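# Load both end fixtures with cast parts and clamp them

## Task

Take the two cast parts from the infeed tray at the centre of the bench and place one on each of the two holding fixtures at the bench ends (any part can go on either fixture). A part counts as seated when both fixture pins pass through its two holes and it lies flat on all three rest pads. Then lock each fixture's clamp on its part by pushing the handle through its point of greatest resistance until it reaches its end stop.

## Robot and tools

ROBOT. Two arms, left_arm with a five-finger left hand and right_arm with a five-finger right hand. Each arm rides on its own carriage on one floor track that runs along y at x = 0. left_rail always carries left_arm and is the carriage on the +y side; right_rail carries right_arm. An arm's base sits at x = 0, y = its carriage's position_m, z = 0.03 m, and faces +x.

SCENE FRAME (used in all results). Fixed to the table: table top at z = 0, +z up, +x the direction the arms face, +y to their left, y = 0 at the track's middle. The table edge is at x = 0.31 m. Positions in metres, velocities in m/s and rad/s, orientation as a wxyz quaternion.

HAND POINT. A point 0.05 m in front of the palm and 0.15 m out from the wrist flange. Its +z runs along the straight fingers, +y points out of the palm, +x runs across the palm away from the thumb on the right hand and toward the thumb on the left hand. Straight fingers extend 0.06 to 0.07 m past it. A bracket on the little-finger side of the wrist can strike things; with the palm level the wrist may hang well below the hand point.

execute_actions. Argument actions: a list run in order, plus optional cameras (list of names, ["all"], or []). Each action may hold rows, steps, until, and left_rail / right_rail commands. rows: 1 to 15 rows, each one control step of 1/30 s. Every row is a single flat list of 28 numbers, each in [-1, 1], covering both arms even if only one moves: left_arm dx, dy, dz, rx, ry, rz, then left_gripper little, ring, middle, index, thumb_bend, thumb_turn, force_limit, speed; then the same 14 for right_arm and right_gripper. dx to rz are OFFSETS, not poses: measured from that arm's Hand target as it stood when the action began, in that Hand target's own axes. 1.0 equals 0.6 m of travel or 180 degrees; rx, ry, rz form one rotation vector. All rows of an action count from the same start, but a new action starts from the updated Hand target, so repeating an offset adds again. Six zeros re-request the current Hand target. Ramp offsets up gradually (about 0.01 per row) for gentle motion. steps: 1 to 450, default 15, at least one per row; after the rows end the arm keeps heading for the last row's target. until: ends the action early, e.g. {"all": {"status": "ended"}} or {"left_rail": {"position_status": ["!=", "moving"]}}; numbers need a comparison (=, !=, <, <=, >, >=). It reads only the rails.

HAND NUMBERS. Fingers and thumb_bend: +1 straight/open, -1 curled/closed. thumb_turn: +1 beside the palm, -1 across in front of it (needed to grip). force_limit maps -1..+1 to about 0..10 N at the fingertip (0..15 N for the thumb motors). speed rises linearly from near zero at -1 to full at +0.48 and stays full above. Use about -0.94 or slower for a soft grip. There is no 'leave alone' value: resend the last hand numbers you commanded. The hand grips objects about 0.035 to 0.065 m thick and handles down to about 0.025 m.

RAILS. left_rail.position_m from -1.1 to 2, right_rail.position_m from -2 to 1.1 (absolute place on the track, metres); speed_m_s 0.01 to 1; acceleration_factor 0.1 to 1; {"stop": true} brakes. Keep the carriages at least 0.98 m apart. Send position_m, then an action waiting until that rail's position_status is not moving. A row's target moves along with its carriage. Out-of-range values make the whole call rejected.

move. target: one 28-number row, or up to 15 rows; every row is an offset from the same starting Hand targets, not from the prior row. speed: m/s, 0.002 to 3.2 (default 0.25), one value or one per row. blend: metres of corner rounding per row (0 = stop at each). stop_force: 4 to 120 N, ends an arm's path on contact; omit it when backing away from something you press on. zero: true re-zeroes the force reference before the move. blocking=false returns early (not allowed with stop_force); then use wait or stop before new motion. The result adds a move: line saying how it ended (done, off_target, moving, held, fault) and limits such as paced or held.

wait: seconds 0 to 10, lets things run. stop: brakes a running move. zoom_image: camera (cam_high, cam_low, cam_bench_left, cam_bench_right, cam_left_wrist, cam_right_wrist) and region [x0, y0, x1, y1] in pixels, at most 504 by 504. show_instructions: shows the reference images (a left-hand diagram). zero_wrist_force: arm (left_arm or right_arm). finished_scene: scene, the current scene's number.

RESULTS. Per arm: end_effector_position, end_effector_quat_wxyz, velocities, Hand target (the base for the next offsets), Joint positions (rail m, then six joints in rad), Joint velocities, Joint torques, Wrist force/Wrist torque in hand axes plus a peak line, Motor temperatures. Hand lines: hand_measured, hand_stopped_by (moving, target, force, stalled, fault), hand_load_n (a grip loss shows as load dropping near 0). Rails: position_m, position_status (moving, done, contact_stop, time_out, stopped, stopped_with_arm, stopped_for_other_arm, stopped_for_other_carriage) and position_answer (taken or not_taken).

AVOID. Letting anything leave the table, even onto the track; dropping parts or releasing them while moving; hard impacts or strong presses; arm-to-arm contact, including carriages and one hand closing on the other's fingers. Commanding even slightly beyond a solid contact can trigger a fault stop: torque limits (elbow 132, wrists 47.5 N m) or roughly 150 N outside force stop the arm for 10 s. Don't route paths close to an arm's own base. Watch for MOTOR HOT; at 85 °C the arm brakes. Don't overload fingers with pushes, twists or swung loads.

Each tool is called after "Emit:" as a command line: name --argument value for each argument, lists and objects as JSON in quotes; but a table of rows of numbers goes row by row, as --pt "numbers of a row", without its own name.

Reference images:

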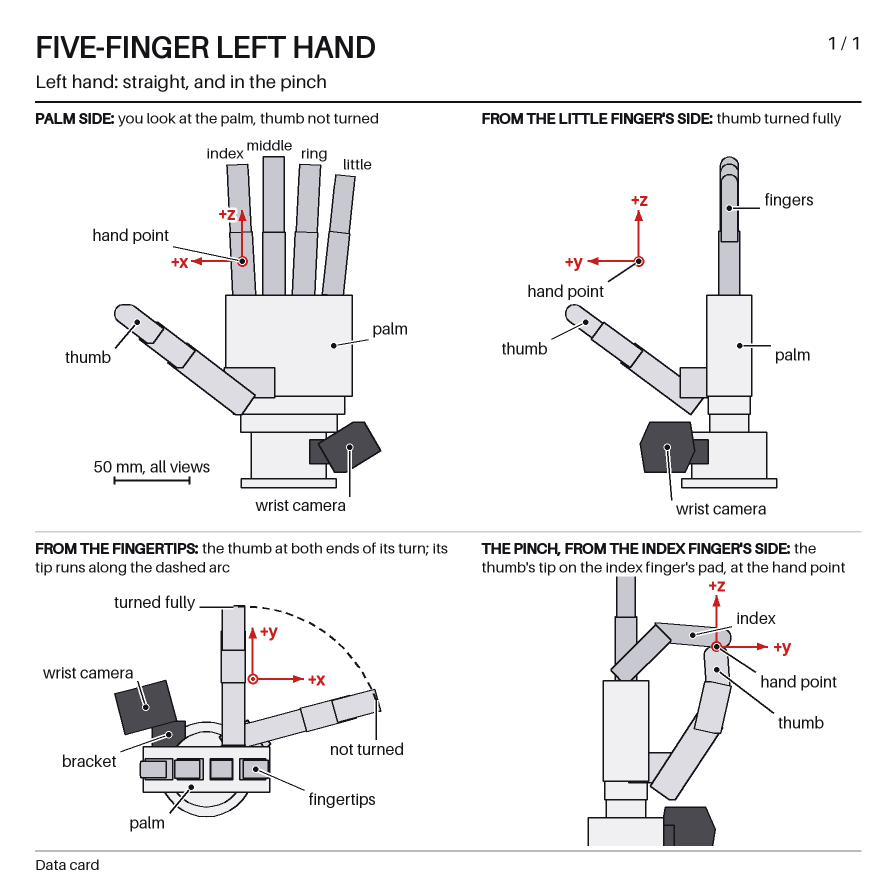

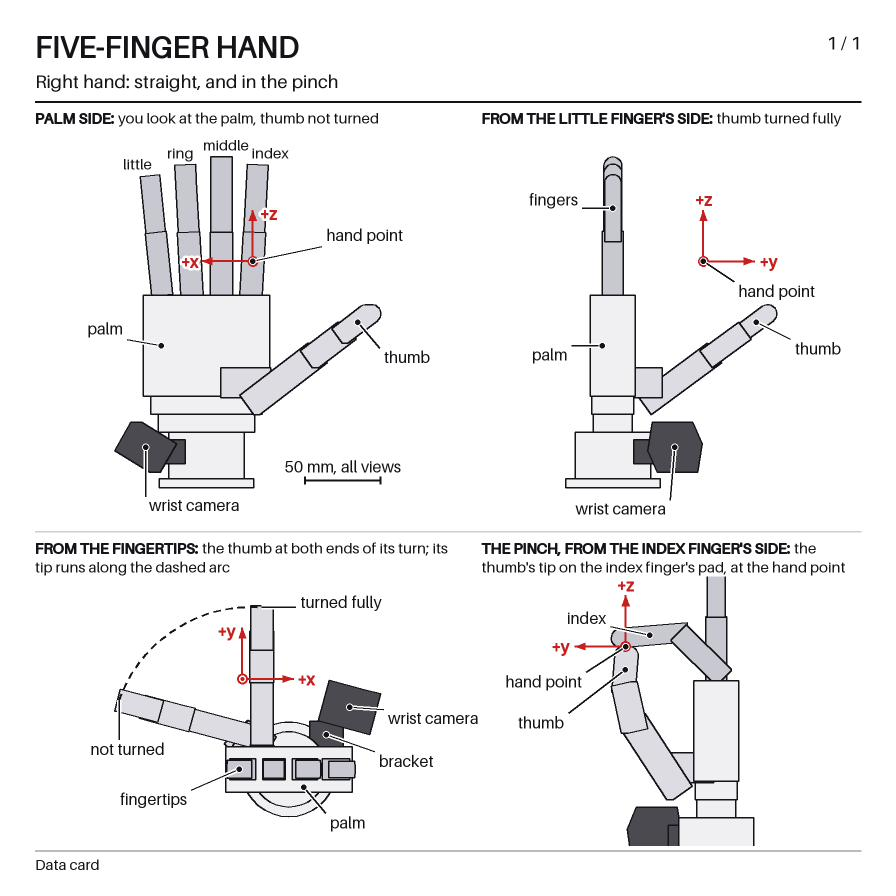

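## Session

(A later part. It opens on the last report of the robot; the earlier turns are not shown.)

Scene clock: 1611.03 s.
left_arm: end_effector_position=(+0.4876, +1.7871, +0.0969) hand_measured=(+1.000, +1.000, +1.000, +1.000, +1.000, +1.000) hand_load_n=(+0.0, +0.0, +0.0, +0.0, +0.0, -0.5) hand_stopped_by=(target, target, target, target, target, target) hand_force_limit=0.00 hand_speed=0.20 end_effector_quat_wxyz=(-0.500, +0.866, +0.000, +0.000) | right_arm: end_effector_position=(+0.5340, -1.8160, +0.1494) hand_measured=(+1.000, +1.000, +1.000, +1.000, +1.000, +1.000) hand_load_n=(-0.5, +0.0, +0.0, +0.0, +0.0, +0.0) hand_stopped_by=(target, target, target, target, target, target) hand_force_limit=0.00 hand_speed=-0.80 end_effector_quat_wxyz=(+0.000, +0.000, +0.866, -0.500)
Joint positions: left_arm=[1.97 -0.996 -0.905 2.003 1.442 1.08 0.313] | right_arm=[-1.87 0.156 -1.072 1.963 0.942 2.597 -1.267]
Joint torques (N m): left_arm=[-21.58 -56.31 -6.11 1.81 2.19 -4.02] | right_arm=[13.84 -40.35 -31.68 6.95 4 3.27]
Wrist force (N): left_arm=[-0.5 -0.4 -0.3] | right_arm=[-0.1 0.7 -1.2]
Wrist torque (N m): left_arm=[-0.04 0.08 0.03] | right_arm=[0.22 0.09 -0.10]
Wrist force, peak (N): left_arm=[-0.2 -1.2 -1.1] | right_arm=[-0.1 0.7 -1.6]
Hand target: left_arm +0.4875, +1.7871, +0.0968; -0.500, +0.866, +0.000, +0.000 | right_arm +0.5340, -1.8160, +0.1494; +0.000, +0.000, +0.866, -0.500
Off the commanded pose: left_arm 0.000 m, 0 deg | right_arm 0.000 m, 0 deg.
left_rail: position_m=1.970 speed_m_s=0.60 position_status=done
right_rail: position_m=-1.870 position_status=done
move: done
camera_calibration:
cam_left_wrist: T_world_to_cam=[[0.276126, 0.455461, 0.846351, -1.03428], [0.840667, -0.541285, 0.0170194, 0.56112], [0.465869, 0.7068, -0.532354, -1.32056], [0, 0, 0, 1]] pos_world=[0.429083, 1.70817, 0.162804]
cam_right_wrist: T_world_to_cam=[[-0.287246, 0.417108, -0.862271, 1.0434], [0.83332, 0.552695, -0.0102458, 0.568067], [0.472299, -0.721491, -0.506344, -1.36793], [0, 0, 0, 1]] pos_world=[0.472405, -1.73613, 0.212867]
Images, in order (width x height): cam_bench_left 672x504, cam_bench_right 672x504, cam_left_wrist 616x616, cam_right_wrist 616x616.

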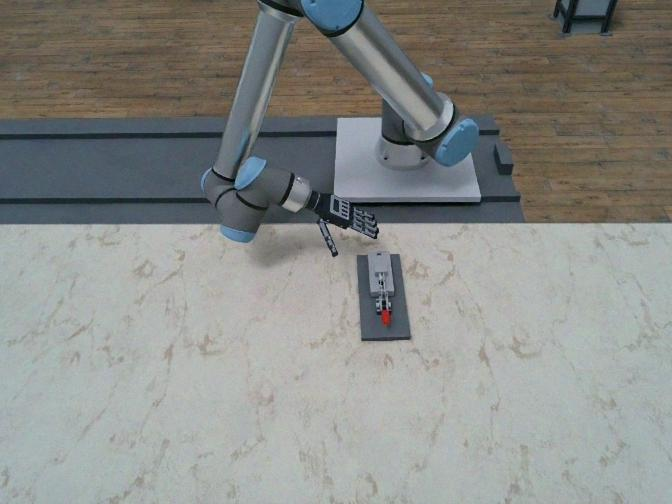

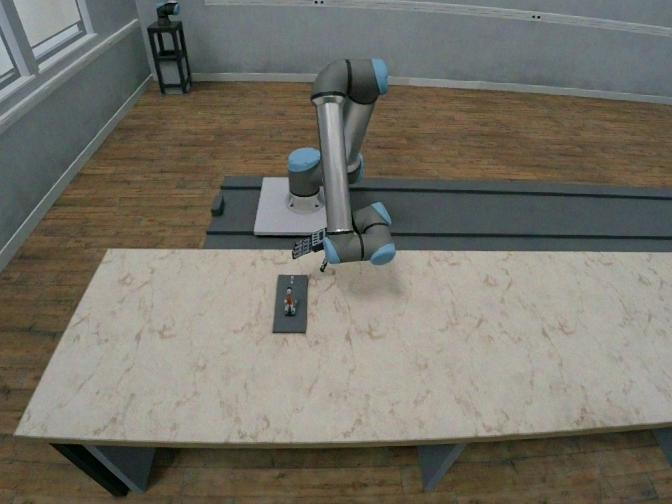

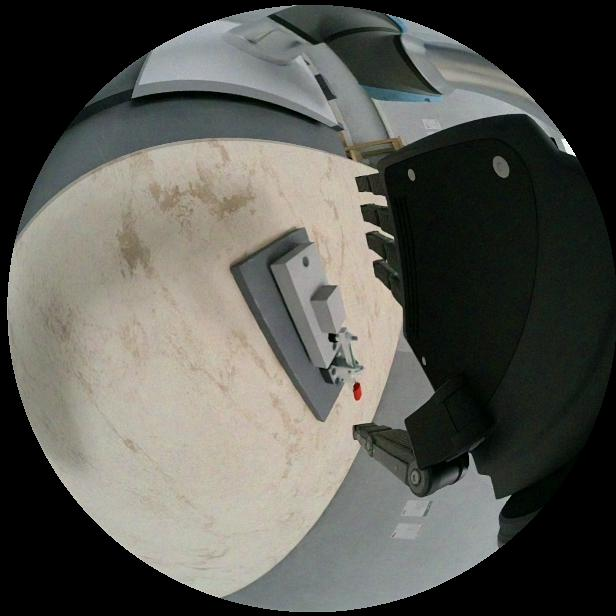

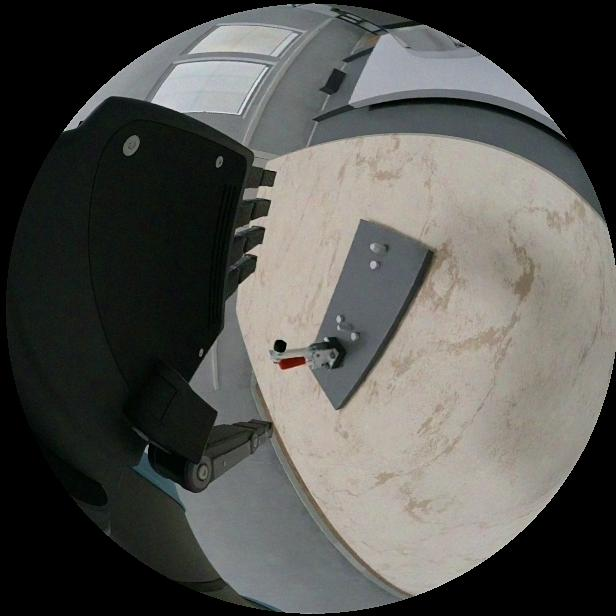

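Emit:
move --target '[0,-0.1155,-0.0667,0,0,0,1,1,1,1,1,1,0,0.2, 0,-0.0722,-0.0417,0,0,0,1,1,1,1,1,1,0,-0.8]' --speed 0.2

Emit:
execute_actions --actions '[{"right_rail":{"position_m":-0.17},"steps":400,"until":{"right_rail":{"position_status":["!=","moving"]}}}]'

Emit:
move --target '[0,0,0,0,0,0,1,1,1,1,1,1,0,0.2, -0.1433,0.09,-0.1559,0,0,0,-1,-1,0.2,0.2,0.7,-1,0,0.2]' --speed 0.2 --cameras '["cam_right_wrist","cam_low","cam_high"]'

Emit:
zoom_image --camera "cam_right_wrist" --region '[330, 180, 530, 420]'

Scene clock: 1736.73 s.
left_arm: end_effector_position=(+0.4875, +1.7870, +0.1767) hand_measured=(+1.000, +1.000, +1.000, +1.000, +1.000, +1.000) hand_load_n=(+0.0, +0.0, +0.0, +0.0, -0.5, -0.5) hand_stopped_by=(target, target, target, target, target, target) hand_force_limit=0.00 hand_speed=0.20 end_effector_quat_wxyz=(-0.500, +0.866, +0.000, +0.000) | right_arm: end_effector_position=(+0.5340, -1.8161, +0.1994) hand_measured=(+1.000, +1.000, +1.000, +1.000, +1.000, +1.000) hand_load_n=(+0.0, +0.0, +0.0, +0.0, +0.0, +0.0) hand_stopped_by=(target, target, target, target, target, target) hand_force_limit=0.00 hand_speed=-0.80 end_effector_quat_wxyz=(+0.000, +0.000, +0.866, -0.500)
Joint positions: left_arm=[1.97 -0.996 -1.028 2 1.568 1.08 0.313] | right_arm=[-1.87 0.156 -1.138 1.945 1.026 2.597 -1.267]
Joint torques (N m): left_arm=[-22.33 -79.38 -30.44 5.92 2.1 -3.26] | right_arm=[0.51 -71.84 -34.05 6.81 0.31 3.14]
Wrist force (N): left_arm=[-0.8 -1.0 -0.9] | right_arm=[-0.5 0.6 -0.8]
Wrist torque (N m): left_arm=[-0.10 0.10 0.03] | right_arm=[0.13 0.09 -0.14]
Wrist force, peak (N): left_arm=[-0.8 -1.6 -1.2] | right_arm=[-0.6 1.1 -1.6]
Hand target: left_arm +0.4875, +1.7870, +0.1768; -0.500, +0.866, +0.000, +0.000 | right_arm +0.5340, -1.8160, +0.1994; +0.000, +0.000, +0.866, -0.500
Off the commanded pose: left_arm 0.000 m, 0 deg | right_arm 0.000 m, 0 deg.
left_rail: position_m=1.970 speed_m_s=0.60 position_status=done
right_rail: position_m=-1.870 position_status=done
move: done

Scene clock: 1739.93 s.
left_arm: end_effector_position=(+0.4875, +1.7870, +0.1768) hand_measured=(+1.000, +1.000, +1.000, +1.000, +1.000, +1.000) hand_load_n=(+0.0, +0.0, +0.0, +0.0, +0.0, +0.0) hand_stopped_by=(target, target, target, target, target, target) hand_force_limit=0.00 hand_speed=0.20 end_effector_quat_wxyz=(-0.500, +0.866, +0.000, +0.000) | right_arm: end_effector_position=(+0.5340, -0.1161, +0.1994) hand_measured=(+1.000, +1.000, +1.000, +1.000, +1.000, +1.000) hand_load_n=(+0.0, +0.0, +0.0, +0.0, +0.0, +0.0) hand_stopped_by=(target, target, target, target, target, target) hand_force_limit=0.00 hand_speed=-0.80 end_effector_quat_wxyz=(+0.000, +0.000, +0.866, -0.500)
Joint positions: left_arm=[1.97 -0.996 -1.028 2 1.568 1.08 0.313] | right_arm=[-0.17 0.156 -1.138 1.945 1.026 2.597 -1.267]
Joint torques (N m): left_arm=[-23.24 -79.36 -31.07 5.6 1.84 -3.88] | right_arm=[-8.12 -71.34 -30.31 5.53 -0.46 3.39]
Wrist force (N): left_arm=[-0.8 -0.4 -0.7] | right_arm=[0.0 1.1 -1.1]
Wrist torque (N m): left_arm=[-0.03 0.10 0.01] | right_arm=[0.23 0.03 -0.10]
Wrist force, peak (N): left_arm=[-1.0 -0.7 -0.9] | right_arm=[-0.2 1.5 -2.5]
Hand target: left_arm +0.4875, +1.7870, +0.1768; -0.500, +0.866, +0.000, +0.000 | right_arm +0.5340, -0.1161, +0.1994; +0.000, +0.000, +0.866, -0.500
Off the commanded pose: left_arm 0.000 m, 0 deg | right_arm 0.000 m, 0 deg.
left_rail: position_m=1.970 speed_m_s=0.60 position_status=done
right_rail: position_m=-0.170 position_status=done

Scene clock: 1741.23 s.
left_arm: end_effector_position=(+0.4875, +1.7870, +0.1768) hand_measured=(+1.000, +1.000, +1.000, +1.000, +1.000, +1.000) hand_load_n=(+0.0, +0.0, +0.0, +0.0, +0.0, -0.5) hand_stopped_by=(target, target, target, target, target, target) hand_force_limit=0.00 hand_speed=0.20 end_effector_quat_wxyz=(-0.500, +0.866, +0.000, +0.000) | right_arm: end_effector_position=(+0.6200, -0.0080, +0.1994) hand_measured=(-1.000, -1.000, +0.200, +0.200, +0.700, -1.000) hand_load_n=(+0.5, +0.5, +0.0, +0.0, +0.0, +0.0) hand_stopped_by=(target, target, target, target, target, target) hand_force_limit=0.00 hand_speed=0.20 end_effector_quat_wxyz=(+0.000, +0.000, +0.866, -0.500)
Joint positions: left_arm=[1.97 -0.996 -1.028 2 1.568 1.08 0.313] | right_arm=[-0.17 0.298 -0.96 1.692 1.31 2.546 -1.02]
Joint torques (N m): left_arm=[-22.28 -79.21 -30.93 5.52 2.16 -3.88] | right_arm=[11.36 -55.2 -37.68 7 -1.21 3.38]
Wrist force (N): left_arm=[-1.0 -0.3 -0.6] | right_arm=[-0.4 0.5 -0.6]
Wrist torque (N m): left_arm=[-0.02 0.14 0.00] | right_arm=[0.23 0.09 -0.12]
Wrist force, peak (N): left_arm=[-0.9 -0.7 -0.9] | right_arm=[-1.3 1.0 -2.2]
Hand target: left_arm +0.4875, +1.7870, +0.1768; -0.500, +0.866, +0.000, +0.000 | right_arm +0.6200, -0.0080, +0.1994; +0.000, +0.000, +0.866, -0.500
Off the commanded pose: left_arm 0.000 m, 0 deg | right_arm 0.000 m, 0 deg.
left_rail: position_m=1.970 speed_m_s=0.60 position_status=done
right_rail: position_m=-0.170 position_status=done
move: done
camera_calibration:
cam_right_wrist: T_world_to_cam=[[-0.287254, 0.417071, -0.862286, 0.357067], [0.833273, 0.552767, -0.0102266, -0.50226], [0.472378, -0.721457, -0.506319, -0.0787843], [0, 0, 0, 1]] pos_world=[0.558304, 0.0718706, 0.262867]
Images, in order (width x height): cam_high 672x504, cam_low 672x504, cam_right_wrist 616x616.

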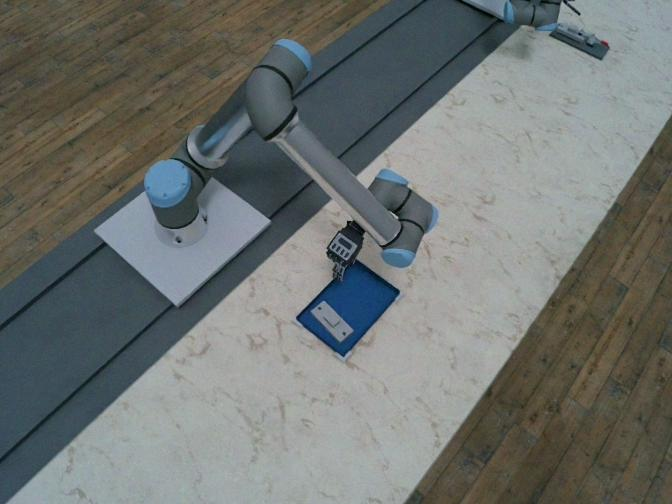

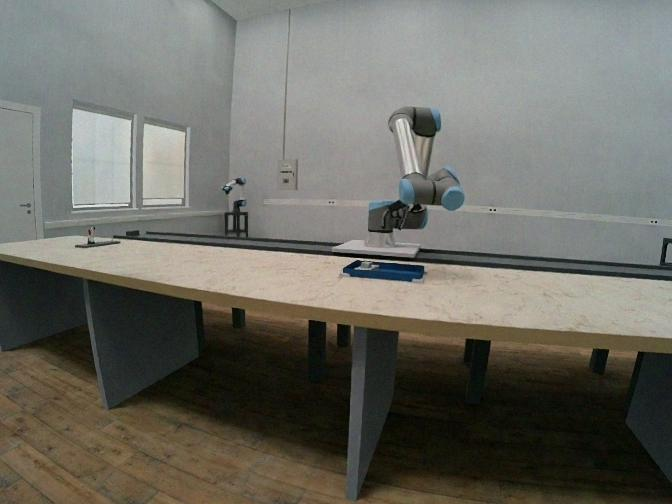

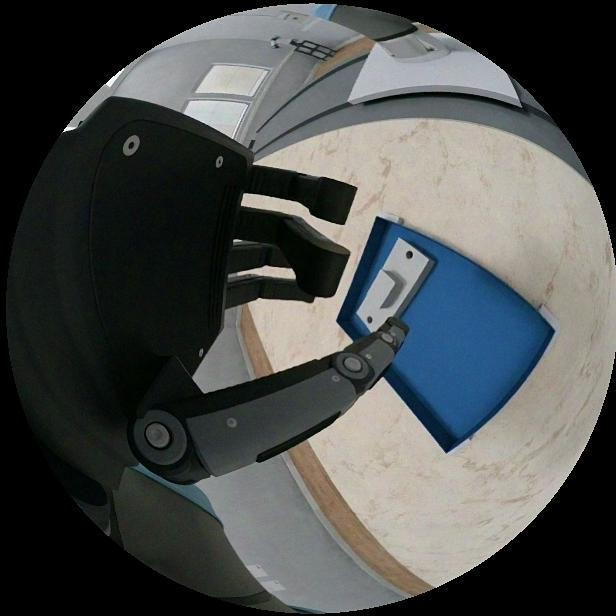

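Scaled by 2.100 from the camera's 616x616 image, which has a finer 880x880 frame.

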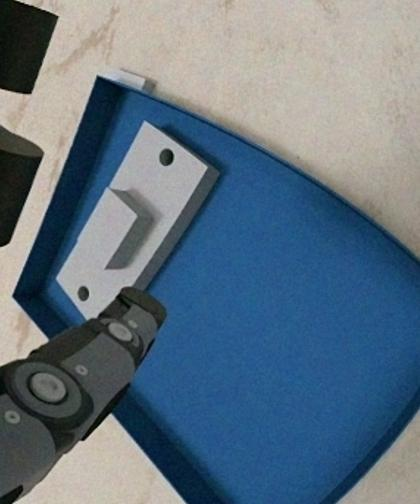

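Emit:
move --target '[0,0,0,0,0,0,1,1,1,1,1,1,0,0.2, -0.0485,0.0938,0.252,0,0.038,0.0219,-1,-1,0.2,0.2,0.7,-1,0,0.2]' --speed 0.15 --cameras '["cam_right_wrist","cam_low"]'

Emit:
zoom_image --camera "cam_right_wrist" --region '[330, 180, 510, 400]'

Emit:
zoom_image --camera "cam_low" --region '[320, 230, 440, 290]'

Scene clock: 1766.30 s.
left_arm: end_effector_position=(+0.4875, +1.7870, +0.1768) hand_measured=(+1.000, +1.000, +1.000, +1.000, +1.000, +1.000) hand_load_n=(+0.0, +0.0, +0.0, +0.0, +0.0, -0.5) hand_stopped_by=(target, target, target, target, target, target) hand_force_limit=0.00 hand_speed=0.20 end_effector_quat_wxyz=(-0.500, +0.866, +0.000, +0.000) | right_arm: end_effector_position=(+0.6491, -0.1108, +0.0751) hand_measured=(-1.000, -1.000, +0.200, +0.200, +0.700, -1.000) hand_load_n=(+0.0, +0.0, +0.0, +0.0, +0.5, +0.0) hand_stopped_by=(target, target, target, target, target, target) hand_force_limit=0.00 hand_speed=0.20 end_effector_quat_wxyz=(-0.034, +0.060, +0.864, -0.499)
Joint positions: left_arm=[1.97 -0.996 -1.028 2 1.568 1.08 0.313] | right_arm=[-0.17 0.134 -0.808 1.695 1.118 2.557 -1.063]
Joint torques (N m): left_arm=[-22.62 -79.03 -30.73 5.6 1.95 -3.66] | right_arm=[-9.4 -60 -31.96 0.37 3.84 -3.62]
Wrist force (N): left_arm=[-0.8 -0.3 -0.7] | right_arm=[-0.4 1.3 -0.9]
Wrist torque (N m): left_arm=[-0.03 0.10 0.01] | right_arm=[0.34 0.10 0.15]
Wrist force, peak (N): left_arm=[-1.1 -0.8 -0.8] | right_arm=[-0.5 0.1 -2.4]
Hand target: left_arm +0.4875, +1.7870, +0.1768; -0.500, +0.866, +0.000, +0.000 | right_arm +0.6491, -0.1109, +0.0751; -0.034, +0.060, +0.864, -0.499
Off the commanded pose: left_arm 0.000 m, 0 deg | right_arm 0.000 m, 0 deg.
left_rail: position_m=1.970 speed_m_s=0.60 position_status=done
right_rail: position_m=-0.170 position_status=done
move: done
camera_calibration:
cam_right_wrist: T_world_to_cam=[[-0.227338, 0.452564, -0.862267, 0.266174], [0.90131, 0.433051, -0.0103432, -0.528417], [0.368725, -0.779521, -0.506349, -0.168815], [0, 0, 0, 1]] pos_world=[0.599025, -0.0232239, 0.138568]
Images, in order (width x height): cam_low 672x504, cam_right_wrist 616x616.

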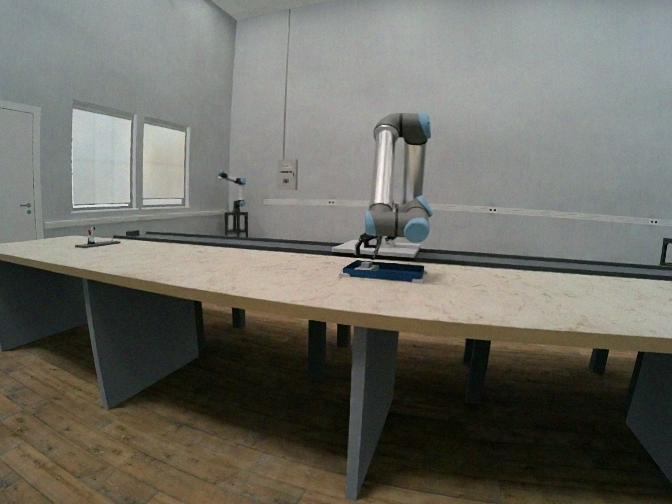

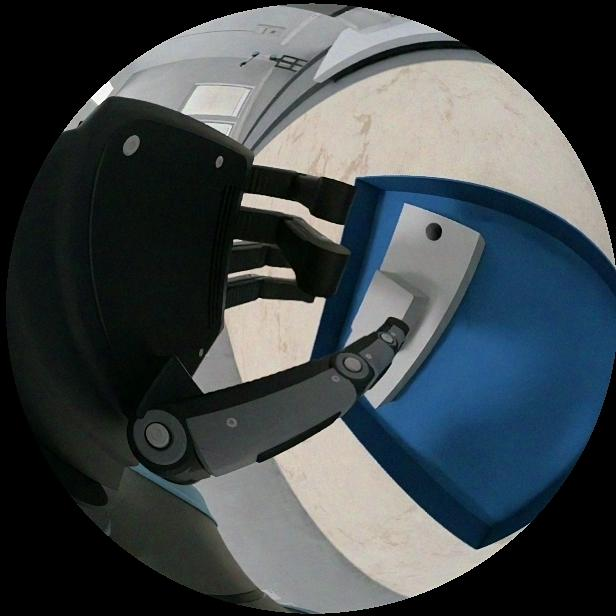

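Scaled by 2.291 from the camera's 616x616 image, which has a finer 880x880 frame.

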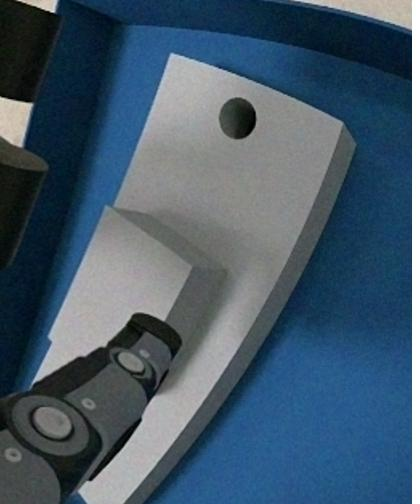

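Scaled by 4.200.

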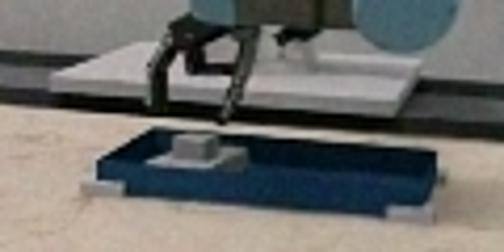

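Emit:
move --target '[0,0,0,0,0,0,1,1,1,1,1,1,0,0.2, 0,0.0477,0.0142,0,0,0,-1,-1,0.2,0.2,0.7,-1,0,0.2]' --speed 0.03 --stop_force 5 --cameras '["cam_right_wrist","cam_low"]'

Emit:
zoom_image --camera "cam_right_wrist" --region '[330, 180, 510, 400]'

Emit:
zoom_image --camera "cam_low" --region '[330, 230, 420, 290]'

Scene clock: 1792.73 s.
left_arm: end_effector_position=(+0.4875, +1.7870, +0.1768) hand_measured=(+1.000, +1.000, +1.000, +1.000, +1.000, +1.000) hand_load_n=(+0.0, +0.0, +0.0, +0.0, +0.0, +0.0) hand_stopped_by=(target, target, target, target, target, target) hand_force_limit=0.00 hand_speed=0.20 end_effector_quat_wxyz=(-0.500, +0.866, +0.000, +0.000) | right_arm: end_effector_position=(+0.6501, -0.1040, +0.0460) hand_measured=(-1.000, -1.000, +0.200, +0.200, +0.700, -1.000) hand_load_n=(+0.0, +0.0, +0.0, +0.0, +0.0, +0.0) hand_stopped_by=(target, target, target, target, target, target) hand_force_limit=0.00 hand_speed=0.20 end_effector_quat_wxyz=(-0.034, +0.060, +0.864, -0.499)
Joint positions: left_arm=[1.97 -0.996 -1.028 2 1.568 1.08 0.313] | right_arm=[-0.17 0.144 -0.765 1.687 1.097 2.553 -1.047]
Joint torques (N m): left_arm=[-21.93 -78.51 -30.54 5.57 2.06 -3.54] | right_arm=[12.28 -59.29 -30.6 0.71 -1.42 3.13]
Wrist force (N): left_arm=[-0.7 -0.5 -0.7] | right_arm=[-0.4 1.3 -1.0]
Wrist torque (N m): left_arm=[-0.05 0.08 0.02] | right_arm=[0.36 0.12 -0.09]
Wrist force, peak (N): left_arm=[-1.1 -0.6 -1.0] | right_arm=[0.0 1.6 -1.3]
Hand target: left_arm +0.4875, +1.7870, +0.1768; -0.500, +0.866, +0.000, +0.000 | right_arm +0.6501, -0.1040, +0.0460; -0.034, +0.060, +0.864, -0.499
Off the commanded pose: left_arm 0.000 m, 0 deg | right_arm 0.000 m, 0 deg.
left_rail: position_m=1.970 speed_m_s=0.60 position_status=done
right_rail: position_m=-0.170 position_status=done
move: done
camera_calibration:
cam_right_wrist: T_world_to_cam=[[-0.227318, 0.452573, -0.862267, 0.238152], [0.901315, 0.433041, -0.0103245, -0.532523], [0.368724, -0.779521, -0.506349, -0.178503], [0, 0, 0, 1]] pos_world=[0.599925, -0.0163239, 0.109468]
Images, in order (width x height): cam_low 672x504, cam_right_wrist 616x616.

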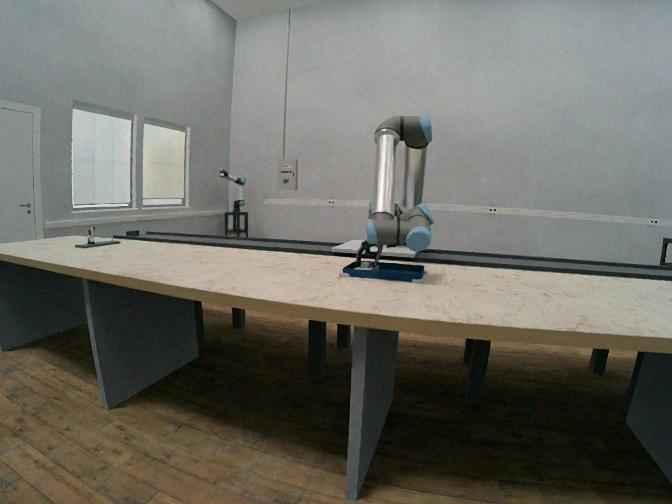

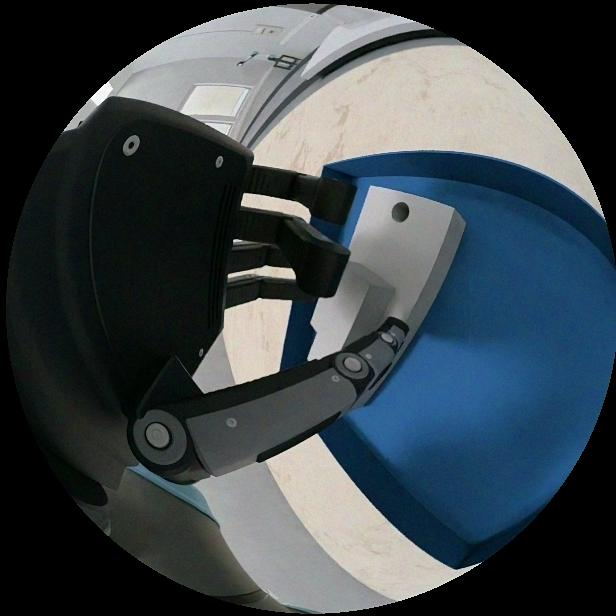

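Scaled by 2.291 from the camera's 616x616 image, which has a finer 880x880 frame.

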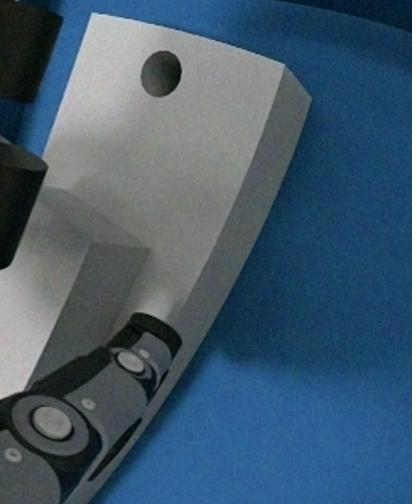

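Scaled by 5.600.

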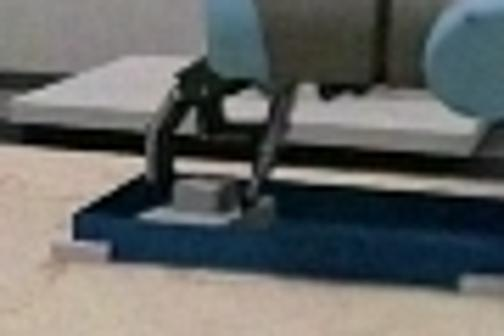

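Emit:
move --target '[0,0,0,0,0,0,1,1,1,1,1,1,0,0.2, 0,0.0087,0.005,0,0,0,-1,-1,0.2,0.2,0.7,-1,0,0.2]' --speed 0.015 --stop_force 4

Scene clock: 1800.60 s.
left_arm: end_effector_position=(+0.4875, +1.7870, +0.1768) hand_measured=(+1.000, +1.000, +1.000, +1.000, +1.000, +1.000) hand_load_n=(+0.0, +0.0, +0.0, +0.0, +0.0, -0.5) hand_stopped_by=(target, target, target, target, target, target) hand_force_limit=0.00 hand_speed=0.20 end_effector_quat_wxyz=(-0.500, +0.866, +0.000, +0.000) | right_arm: end_effector_position=(+0.6501, -0.1039, +0.0430) hand_measured=(-1.000, -1.000, +0.200, +0.200, +0.700, -1.000) hand_load_n=(+0.0, +0.0, +0.0, +0.0, -1.0, +0.0) hand_stopped_by=(target, target, target, target, target, target) hand_force_limit=0.00 hand_speed=0.20 end_effector_quat_wxyz=(-0.034, +0.060, +0.864, -0.499)
Joint positions: left_arm=[1.97 -0.996 -1.028 2 1.568 1.08 0.313] | right_arm=[-0.17 0.144 -0.761 1.687 1.094 2.553 -1.046]
Joint torques (N m): left_arm=[-22.24 -78.94 -30.43 5.46 2.14 -3.44] | right_arm=[5.88 -92.14 -12.79 6.25 -1.35 1.73]
Wrist force (N): left_arm=[-0.7 0.0 -0.8] | right_arm=[-0.7 -1.9 -3.6]
Wrist torque (N m): left_arm=[0.03 0.09 0.00] | right_arm=[0.15 0.19 -0.15]
Wrist force, peak (N): left_arm=[-1.3 -0.5 -0.7] | right_arm=[-0.7 -7.2 -8.8]
Hand target: left_arm +0.4875, +1.7870, +0.1768; -0.500, +0.866, +0.000, +0.000 | right_arm +0.6501, -0.1039, +0.0430; -0.034, +0.060, +0.864, -0.499 (not the last commanded pose)
Off the commanded pose: left_arm 0.000 m, 0 deg | right_arm 0.003 m, 0 deg.
left_rail: position_m=1.970 speed_m_s=0.60 position_status=done
right_rail: position_m=-0.170 position_status=done
move: contact (right_arm)

Emit:
execute_actions --actions '[{"rows":[[0,0,0,0,0,0,1,1,1,1,1,1,0,0.2,0,-0.0026,-0.0015,0,0,0,-1,-1,0.2,0.2,0.7,-1,0,0.2]],"steps":15},{"rows":[[0,0,0,0,0,0,1,1,1,1,1,1,0,0.2,0,0,0,0,0,0,-1,-1,-0.45,-0.45,0.05,-1,0.6,-0.92]],"steps":150}]'

Emit:
move --target '[0,0,0,0,0,0,1,1,1,1,1,1,0,0.2, 0,-0.2454,-0.1417,0,0,0,-1,-1,-0.45,-0.45,0.05,-1,0.6,-0.92]' --speed 0.12 --cameras '["cam_right_wrist"]'

Emit:
zoom_image --camera "cam_right_wrist" --region '[330, 180, 510, 400]'

Scene clock: 1817.33 s.
left_arm: end_effector_position=(+0.4875, +1.7870, +0.1768) hand_measured=(+1.000, +1.000, +1.000, +1.000, +1.000, +1.000) hand_load_n=(+0.0, +0.0, +0.0, +0.0, +0.0, -0.5) hand_stopped_by=(target, target, target, target, target, target) hand_force_limit=0.00 hand_speed=0.20 end_effector_quat_wxyz=(-0.500, +0.866, +0.000, +0.000) | right_arm: end_effector_position=(+0.6501, -0.1040, +0.0448) hand_measured=(-1.000, -1.000, -0.044, -0.066, +0.566, -1.000) hand_load_n=(+0.0, +0.0, +8.5, +8.0, +11.5, +0.0) hand_stopped_by=(target, target, force, force, force, target) hand_force_limit=0.60 hand_speed=-0.92 end_effector_quat_wxyz=(-0.034, +0.060, +0.864, -0.499)
Joint positions: left_arm=[1.97 -0.996 -1.028 2 1.568 1.08 0.313] | right_arm=[-0.17 0.144 -0.764 1.687 1.096 2.553 -1.046]
Joint torques (N m): left_arm=[-23.63 -77.92 -30.87 5.42 2.12 -3.42] | right_arm=[-4.69 -82.99 -23.56 5.41 -0.42 -1.04]
Wrist force (N): left_arm=[-0.5 -0.7 -0.8] | right_arm=[-1.1 0.8 -1.6]
Wrist torque (N m): left_arm=[-0.07 0.05 0.04] | right_arm=[0.10 0.15 -0.09]
Wrist force, peak (N): left_arm=[-1.0 -0.9 -0.9] | right_arm=[-0.6 -2.2 -3.9]
Hand target: left_arm +0.4875, +1.7870, +0.1768; -0.500, +0.866, +0.000, +0.000 | right_arm +0.6501, -0.1040, +0.0448; -0.034, +0.060, +0.864, -0.499
Off the commanded pose: left_arm 0.000 m, 0 deg | right_arm 0.000 m, 0 deg.
left_rail: position_m=1.970 speed_m_s=0.60 position_status=done
right_rail: position_m=-0.170 position_status=done

Scene clock: 1819.20 s.
left_arm: end_effector_position=(+0.4875, +1.7870, +0.1768) hand_measured=(+1.000, +1.000, +1.000, +1.000, +1.000, +1.000) hand_load_n=(+0.0, -0.5, +0.0, +0.0, +0.0, -0.5) hand_stopped_by=(target, target, target, target, target, target) hand_force_limit=0.00 hand_speed=0.20 end_effector_quat_wxyz=(-0.500, +0.866, +0.000, +0.000) | right_arm: end_effector_position=(+0.6501, -0.1040, +0.2147) hand_measured=(-1.000, -1.000, -0.044, -0.066, +0.566, -1.000) hand_load_n=(+0.0, +0.0, +7.5, +6.0, +13.5, -1.0) hand_stopped_by=(target, target, force, force, force, target) hand_force_limit=0.60 hand_speed=-0.92 end_effector_quat_wxyz=(-0.034, +0.060, +0.864, -0.499)
Joint positions: left_arm=[1.97 -0.996 -1.028 2 1.568 1.08 0.313] | right_arm=[-0.17 0.144 -0.966 1.662 1.324 2.553 -1.047]
Joint torques (N m): left_arm=[-23.25 -77.84 -30.22 5.62 2.22 -3.24] | right_arm=[1.45 -91.92 -39.82 7.09 2.04 3.22]
Wrist force (N): left_arm=[-0.8 -0.3 -0.4] | right_arm=[-0.5 5.2 1.5]
Wrist torque (N m): left_arm=[-0.03 0.11 0.00] | right_arm=[0.34 0.11 -0.12]
Wrist force, peak (N): left_arm=[-1.0 -0.7 -0.8] | right_arm=[-0.2 6.8 1.9]
Hand target: left_arm +0.4875, +1.7870, +0.1768; -0.500, +0.866, +0.000, +0.000 | right_arm +0.6501, -0.1040, +0.2148; -0.034, +0.060, +0.864, -0.499
Off the commanded pose: left_arm 0.000 m, 0 deg | right_arm 0.000 m, 0 deg.
left_rail: position_m=1.970 speed_m_s=0.60 position_status=done
right_rail: position_m=-0.170 position_status=done
move: done
camera_calibration:
cam_right_wrist: T_world_to_cam=[[-0.227395, 0.452536, -0.862266, 0.38373], [0.901295, 0.433081, -0.0103977, -0.530795], [0.368725, -0.779521, -0.506349, -0.0931976], [0, 0, 0, 1]] pos_world=[0.600025, -0.0164241, 0.278168]
Images, in order (width x height): cam_right_wrist 616x616.

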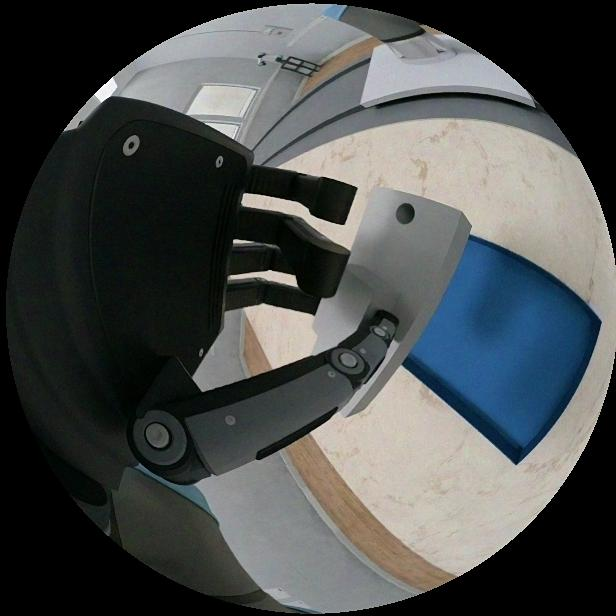

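Scaled by 2.291 from the camera's 616x616 image, which has a finer 880x880 frame.

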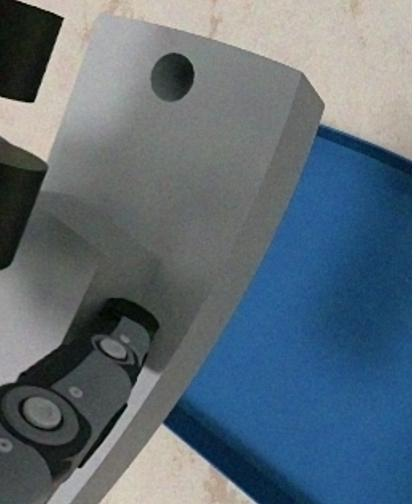

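Emit:
move --target '[0,0,0,0,0,0,1,1,1,1,1,1,0,0.2, 0.1328,-0.0143,0.0247,0,-0.038,-0.0219,-1,-1,-0.45,-0.45,0.05,-1,0.6,-0.92]' --speed 0.12

Emit:
execute_actions --actions '[{"right_rail":{"position_m":-1.98,"speed_m_s":0.6,"acceleration_factor":0.4},"steps":400,"until":{"right_rail":{"position_status":["!=","moving"]}}}]'

Emit:
move --target '[0,0,0,0,0,0,1,1,1,1,1,1,0,0.2, 0,0.1655,0.0956,0,0,0,-1,-1,-0.45,-0.45,0.05,-1,0.6,-0.92]' --speed 0.1 --cameras '["cam_right_wrist","cam_bench_right"]'

Emit:
zoom_image --camera "cam_bench_right" --region '[260, 255, 320, 340]'

Emit:
zoom_image --camera "cam_right_wrist" --region '[300, 170, 500, 430]'

Scene clock: 1880.70 s.
left_arm: end_effector_position=(+0.4875, +1.7870, +0.1768) hand_measured=(+1.000, +1.000, +1.000, +1.000, +1.000, +1.000) hand_load_n=(+0.0, +0.0, +0.0, +0.0, +0.0, -0.5) hand_stopped_by=(target, target, target, target, target, target) hand_force_limit=0.00 hand_speed=0.20 end_effector_quat_wxyz=(-0.500, +0.866, +0.000, +0.000) | right_arm: end_effector_position=(+0.5688, -0.1099, +0.2148) hand_measured=(-1.000, -1.000, -0.044, -0.066, +0.566, -1.000) hand_load_n=(+0.0, +0.0, +7.5, +5.5, +13.5, -1.0) hand_stopped_by=(target, target, force, force, force, target) hand_force_limit=0.60 hand_speed=-0.92 end_effector_quat_wxyz=(+0.000, +0.000, +0.866, -0.500)
Joint positions: left_arm=[1.97 -0.996 -1.028 2 1.568 1.08 0.313] | right_arm=[-0.17 0.157 -1.113 1.866 1.082 2.597 -1.265]
Joint torques (N m): left_arm=[-22.58 -78.44 -30.24 5.57 2.15 -3.22] | right_arm=[-1.86 -79.48 -21.78 1.28 4.93 -3.74]
Wrist force (N): left_arm=[-0.9 -0.7 -0.8] | right_arm=[-0.4 5.8 1.5]
Wrist torque (N m): left_arm=[-0.07 0.11 0.01] | right_arm=[0.41 0.09 0.10]
Wrist force, peak (N): left_arm=[-0.9 -0.8 -1.0] | right_arm=[-2.5 5.7 1.9]
Hand target: left_arm +0.4875, +1.7870, +0.1768; -0.500, +0.866, +0.000, +0.000 | right_arm +0.5688, -0.1100, +0.2148; +0.000, +0.000, +0.866, -0.500
Off the commanded pose: left_arm 0.000 m, 0 deg | right_arm 0.000 m, 0 deg.
left_rail: position_m=1.970 speed_m_s=0.60 position_status=done
right_rail: position_m=-0.170 position_status=done
move: done

Scene clock: 1885.83 s.
left_arm: end_effector_position=(+0.4875, +1.7870, +0.1768) hand_measured=(+1.000, +1.000, +1.000, +1.000, +1.000, +1.000) hand_load_n=(+0.0, +0.0, +0.0, +0.0, +0.0, -0.5) hand_stopped_by=(target, target, target, target, target, target) hand_force_limit=0.00 hand_speed=0.20 end_effector_quat_wxyz=(-0.500, +0.866, +0.000, +0.000) | right_arm: end_effector_position=(+0.5688, -1.9200, +0.2148) hand_measured=(-1.000, -1.000, -0.044, -0.066, +0.566, -1.000) hand_load_n=(+0.0, +0.0, +7.5, +6.0, +13.5, -1.0) hand_stopped_by=(target, target, force, force, force, target) hand_force_limit=0.60 hand_speed=-0.92 end_effector_quat_wxyz=(+0.000, +0.000, +0.866, -0.500)
Joint positions: left_arm=[1.97 -0.996 -1.028 2 1.568 1.08 0.313] | right_arm=[-1.98 0.157 -1.113 1.866 1.081 2.597 -1.265]
Joint torques (N m): left_arm=[-22.58 -77.52 -29.98 5.41 1.96 -3.21] | right_arm=[10.28 -76.08 -31.12 2.55 4.04 -3.3]
Wrist force (N): left_arm=[-0.7 -0.9 -0.5] | right_arm=[-0.5 5.6 1.6]
Wrist torque (N m): left_arm=[-0.12 0.10 0.03] | right_arm=[0.38 0.10 0.09]
Wrist force, peak (N): left_arm=[-1.1 -0.7 -0.8] | right_arm=[-0.3 6.3 1.6]
Hand target: left_arm +0.4875, +1.7870, +0.1768; -0.500, +0.866, +0.000, +0.000 | right_arm +0.5688, -1.9200, +0.2148; +0.000, +0.000, +0.866, -0.500
Off the commanded pose: left_arm 0.000 m, 0 deg | right_arm 0.000 m, 0 deg.
left_rail: position_m=1.970 speed_m_s=0.60 position_status=done
right_rail: position_m=-1.980 speed_m_s=0.60 position_status=done

Scene clock: 1887.43 s.
left_arm: end_effector_position=(+0.4875, +1.7870, +0.1768) hand_measured=(+1.000, +1.000, +1.000, +1.000, +1.000, +1.000) hand_load_n=(+0.0, +0.0, +0.0, +0.0, +0.0, +0.0) hand_stopped_by=(target, target, target, target, target, target) hand_force_limit=0.00 hand_speed=0.20 end_effector_quat_wxyz=(-0.500, +0.866, +0.000, +0.000) | right_arm: end_effector_position=(+0.5688, -1.9199, +0.1002) hand_measured=(-1.000, -1.000, -0.044, -0.066, +0.566, -1.000) hand_load_n=(+0.0, +0.5, +7.5, +6.0, +13.5, -1.0) hand_stopped_by=(target, target, force, force, force, target) hand_force_limit=0.60 hand_speed=-0.92 end_effector_quat_wxyz=(+0.000, +0.000, +0.866, -0.500)
Joint positions: left_arm=[1.97 -0.996 -1.028 2 1.568 1.08 0.313] | right_arm=[-1.98 0.157 -0.966 1.901 0.9 2.597 -1.265]
Joint torques (N m): left_arm=[-23.42 -77.11 -29.56 5.4 2.21 -3.2] | right_arm=[-3.03 -46.37 -14.47 1.44 2.44 -3.44]
Wrist force (N): left_arm=[-0.6 -0.7 -0.9] | right_arm=[-0.9 5.3 1.6]
Wrist torque (N m): left_arm=[-0.07 0.08 0.02] | right_arm=[0.30 0.14 0.14]
Wrist force, peak (N): left_arm=[-1.1 -0.5 -0.7] | right_arm=[-1.0 6.2 2.1]
Hand target: left_arm +0.4875, +1.7870, +0.1768; -0.500, +0.866, +0.000, +0.000 | right_arm +0.5688, -1.9200, +0.1001; +0.000, +0.000, +0.866, -0.500
Off the commanded pose: left_arm 0.000 m, 0 deg | right_arm 0.000 m, 0 deg.
left_rail: position_m=1.970 speed_m_s=0.60 position_status=done
right_rail: position_m=-1.980 speed_m_s=0.60 position_status=done
move: done
camera_calibration:
cam_right_wrist: T_world_to_cam=[[-0.287203, 0.41715, -0.862265, 1.05433], [0.833272, 0.55277, -0.0101249, 0.596214], [0.47241, -0.721409, -0.506357, -1.4841], [0, 0, 0, 1]] pos_world=[0.507104, -1.84003, 0.163667]
Images, in order (width x height): cam_bench_right 672x504, cam_right_wrist 616x616.

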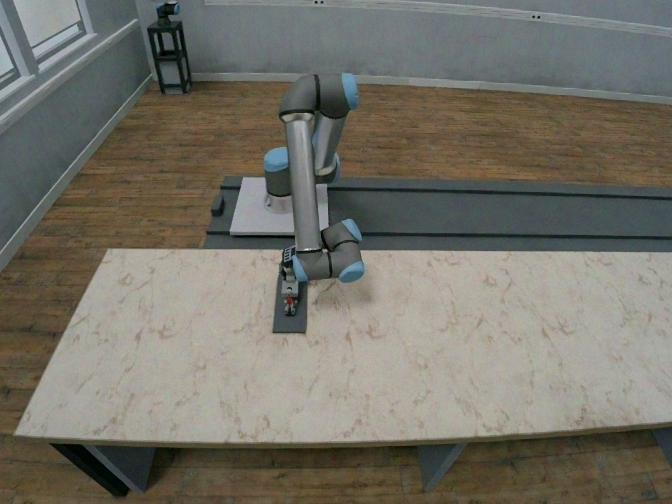

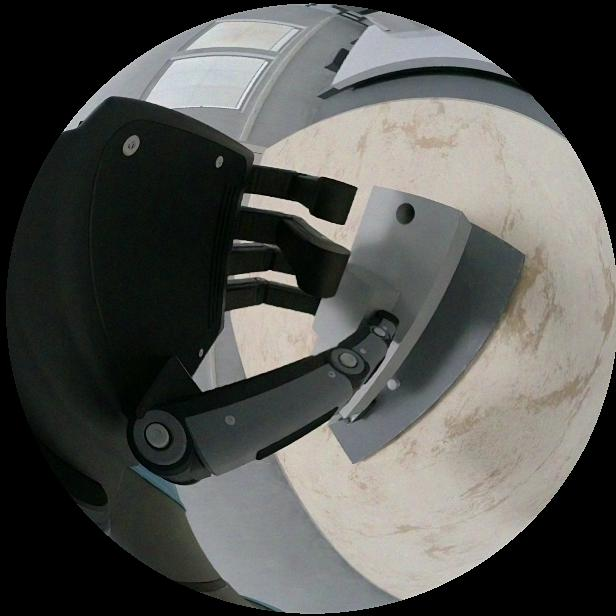

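Scaled by 5.929.

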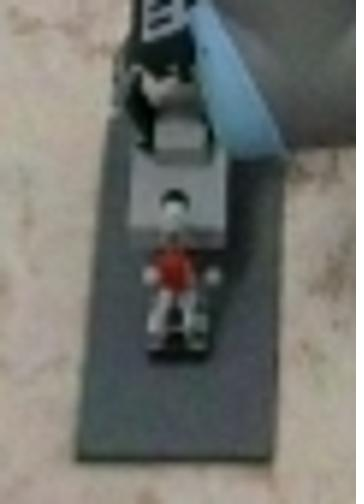

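Scaled by 1.938 from the camera's 616x616 image, which has a finer 880x880 frame.

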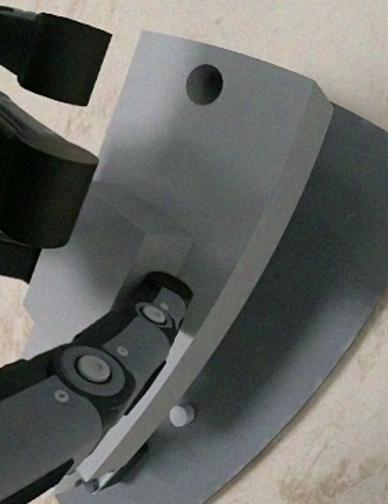

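Emit:
zoom_image --camera "cam_bench_right" --region '[274, 272, 306, 304]'

Emit:
zoom_image --camera "cam_right_wrist" --region '[340, 340, 440, 440]'

Scaled by 15.750.

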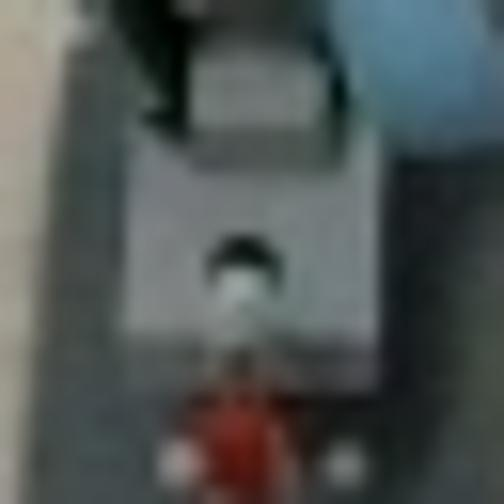

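Scaled by 5.040 from the camera's 616x616 image, which has a finer 880x880 frame.

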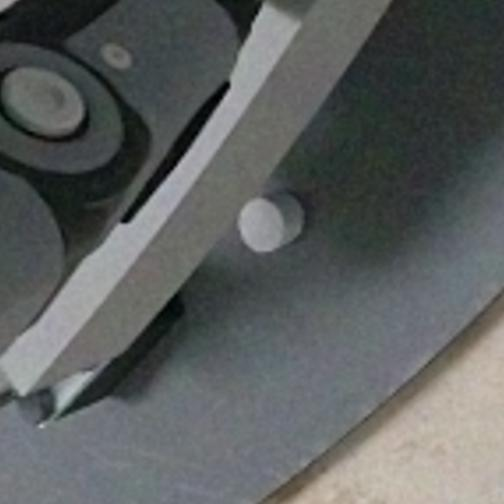

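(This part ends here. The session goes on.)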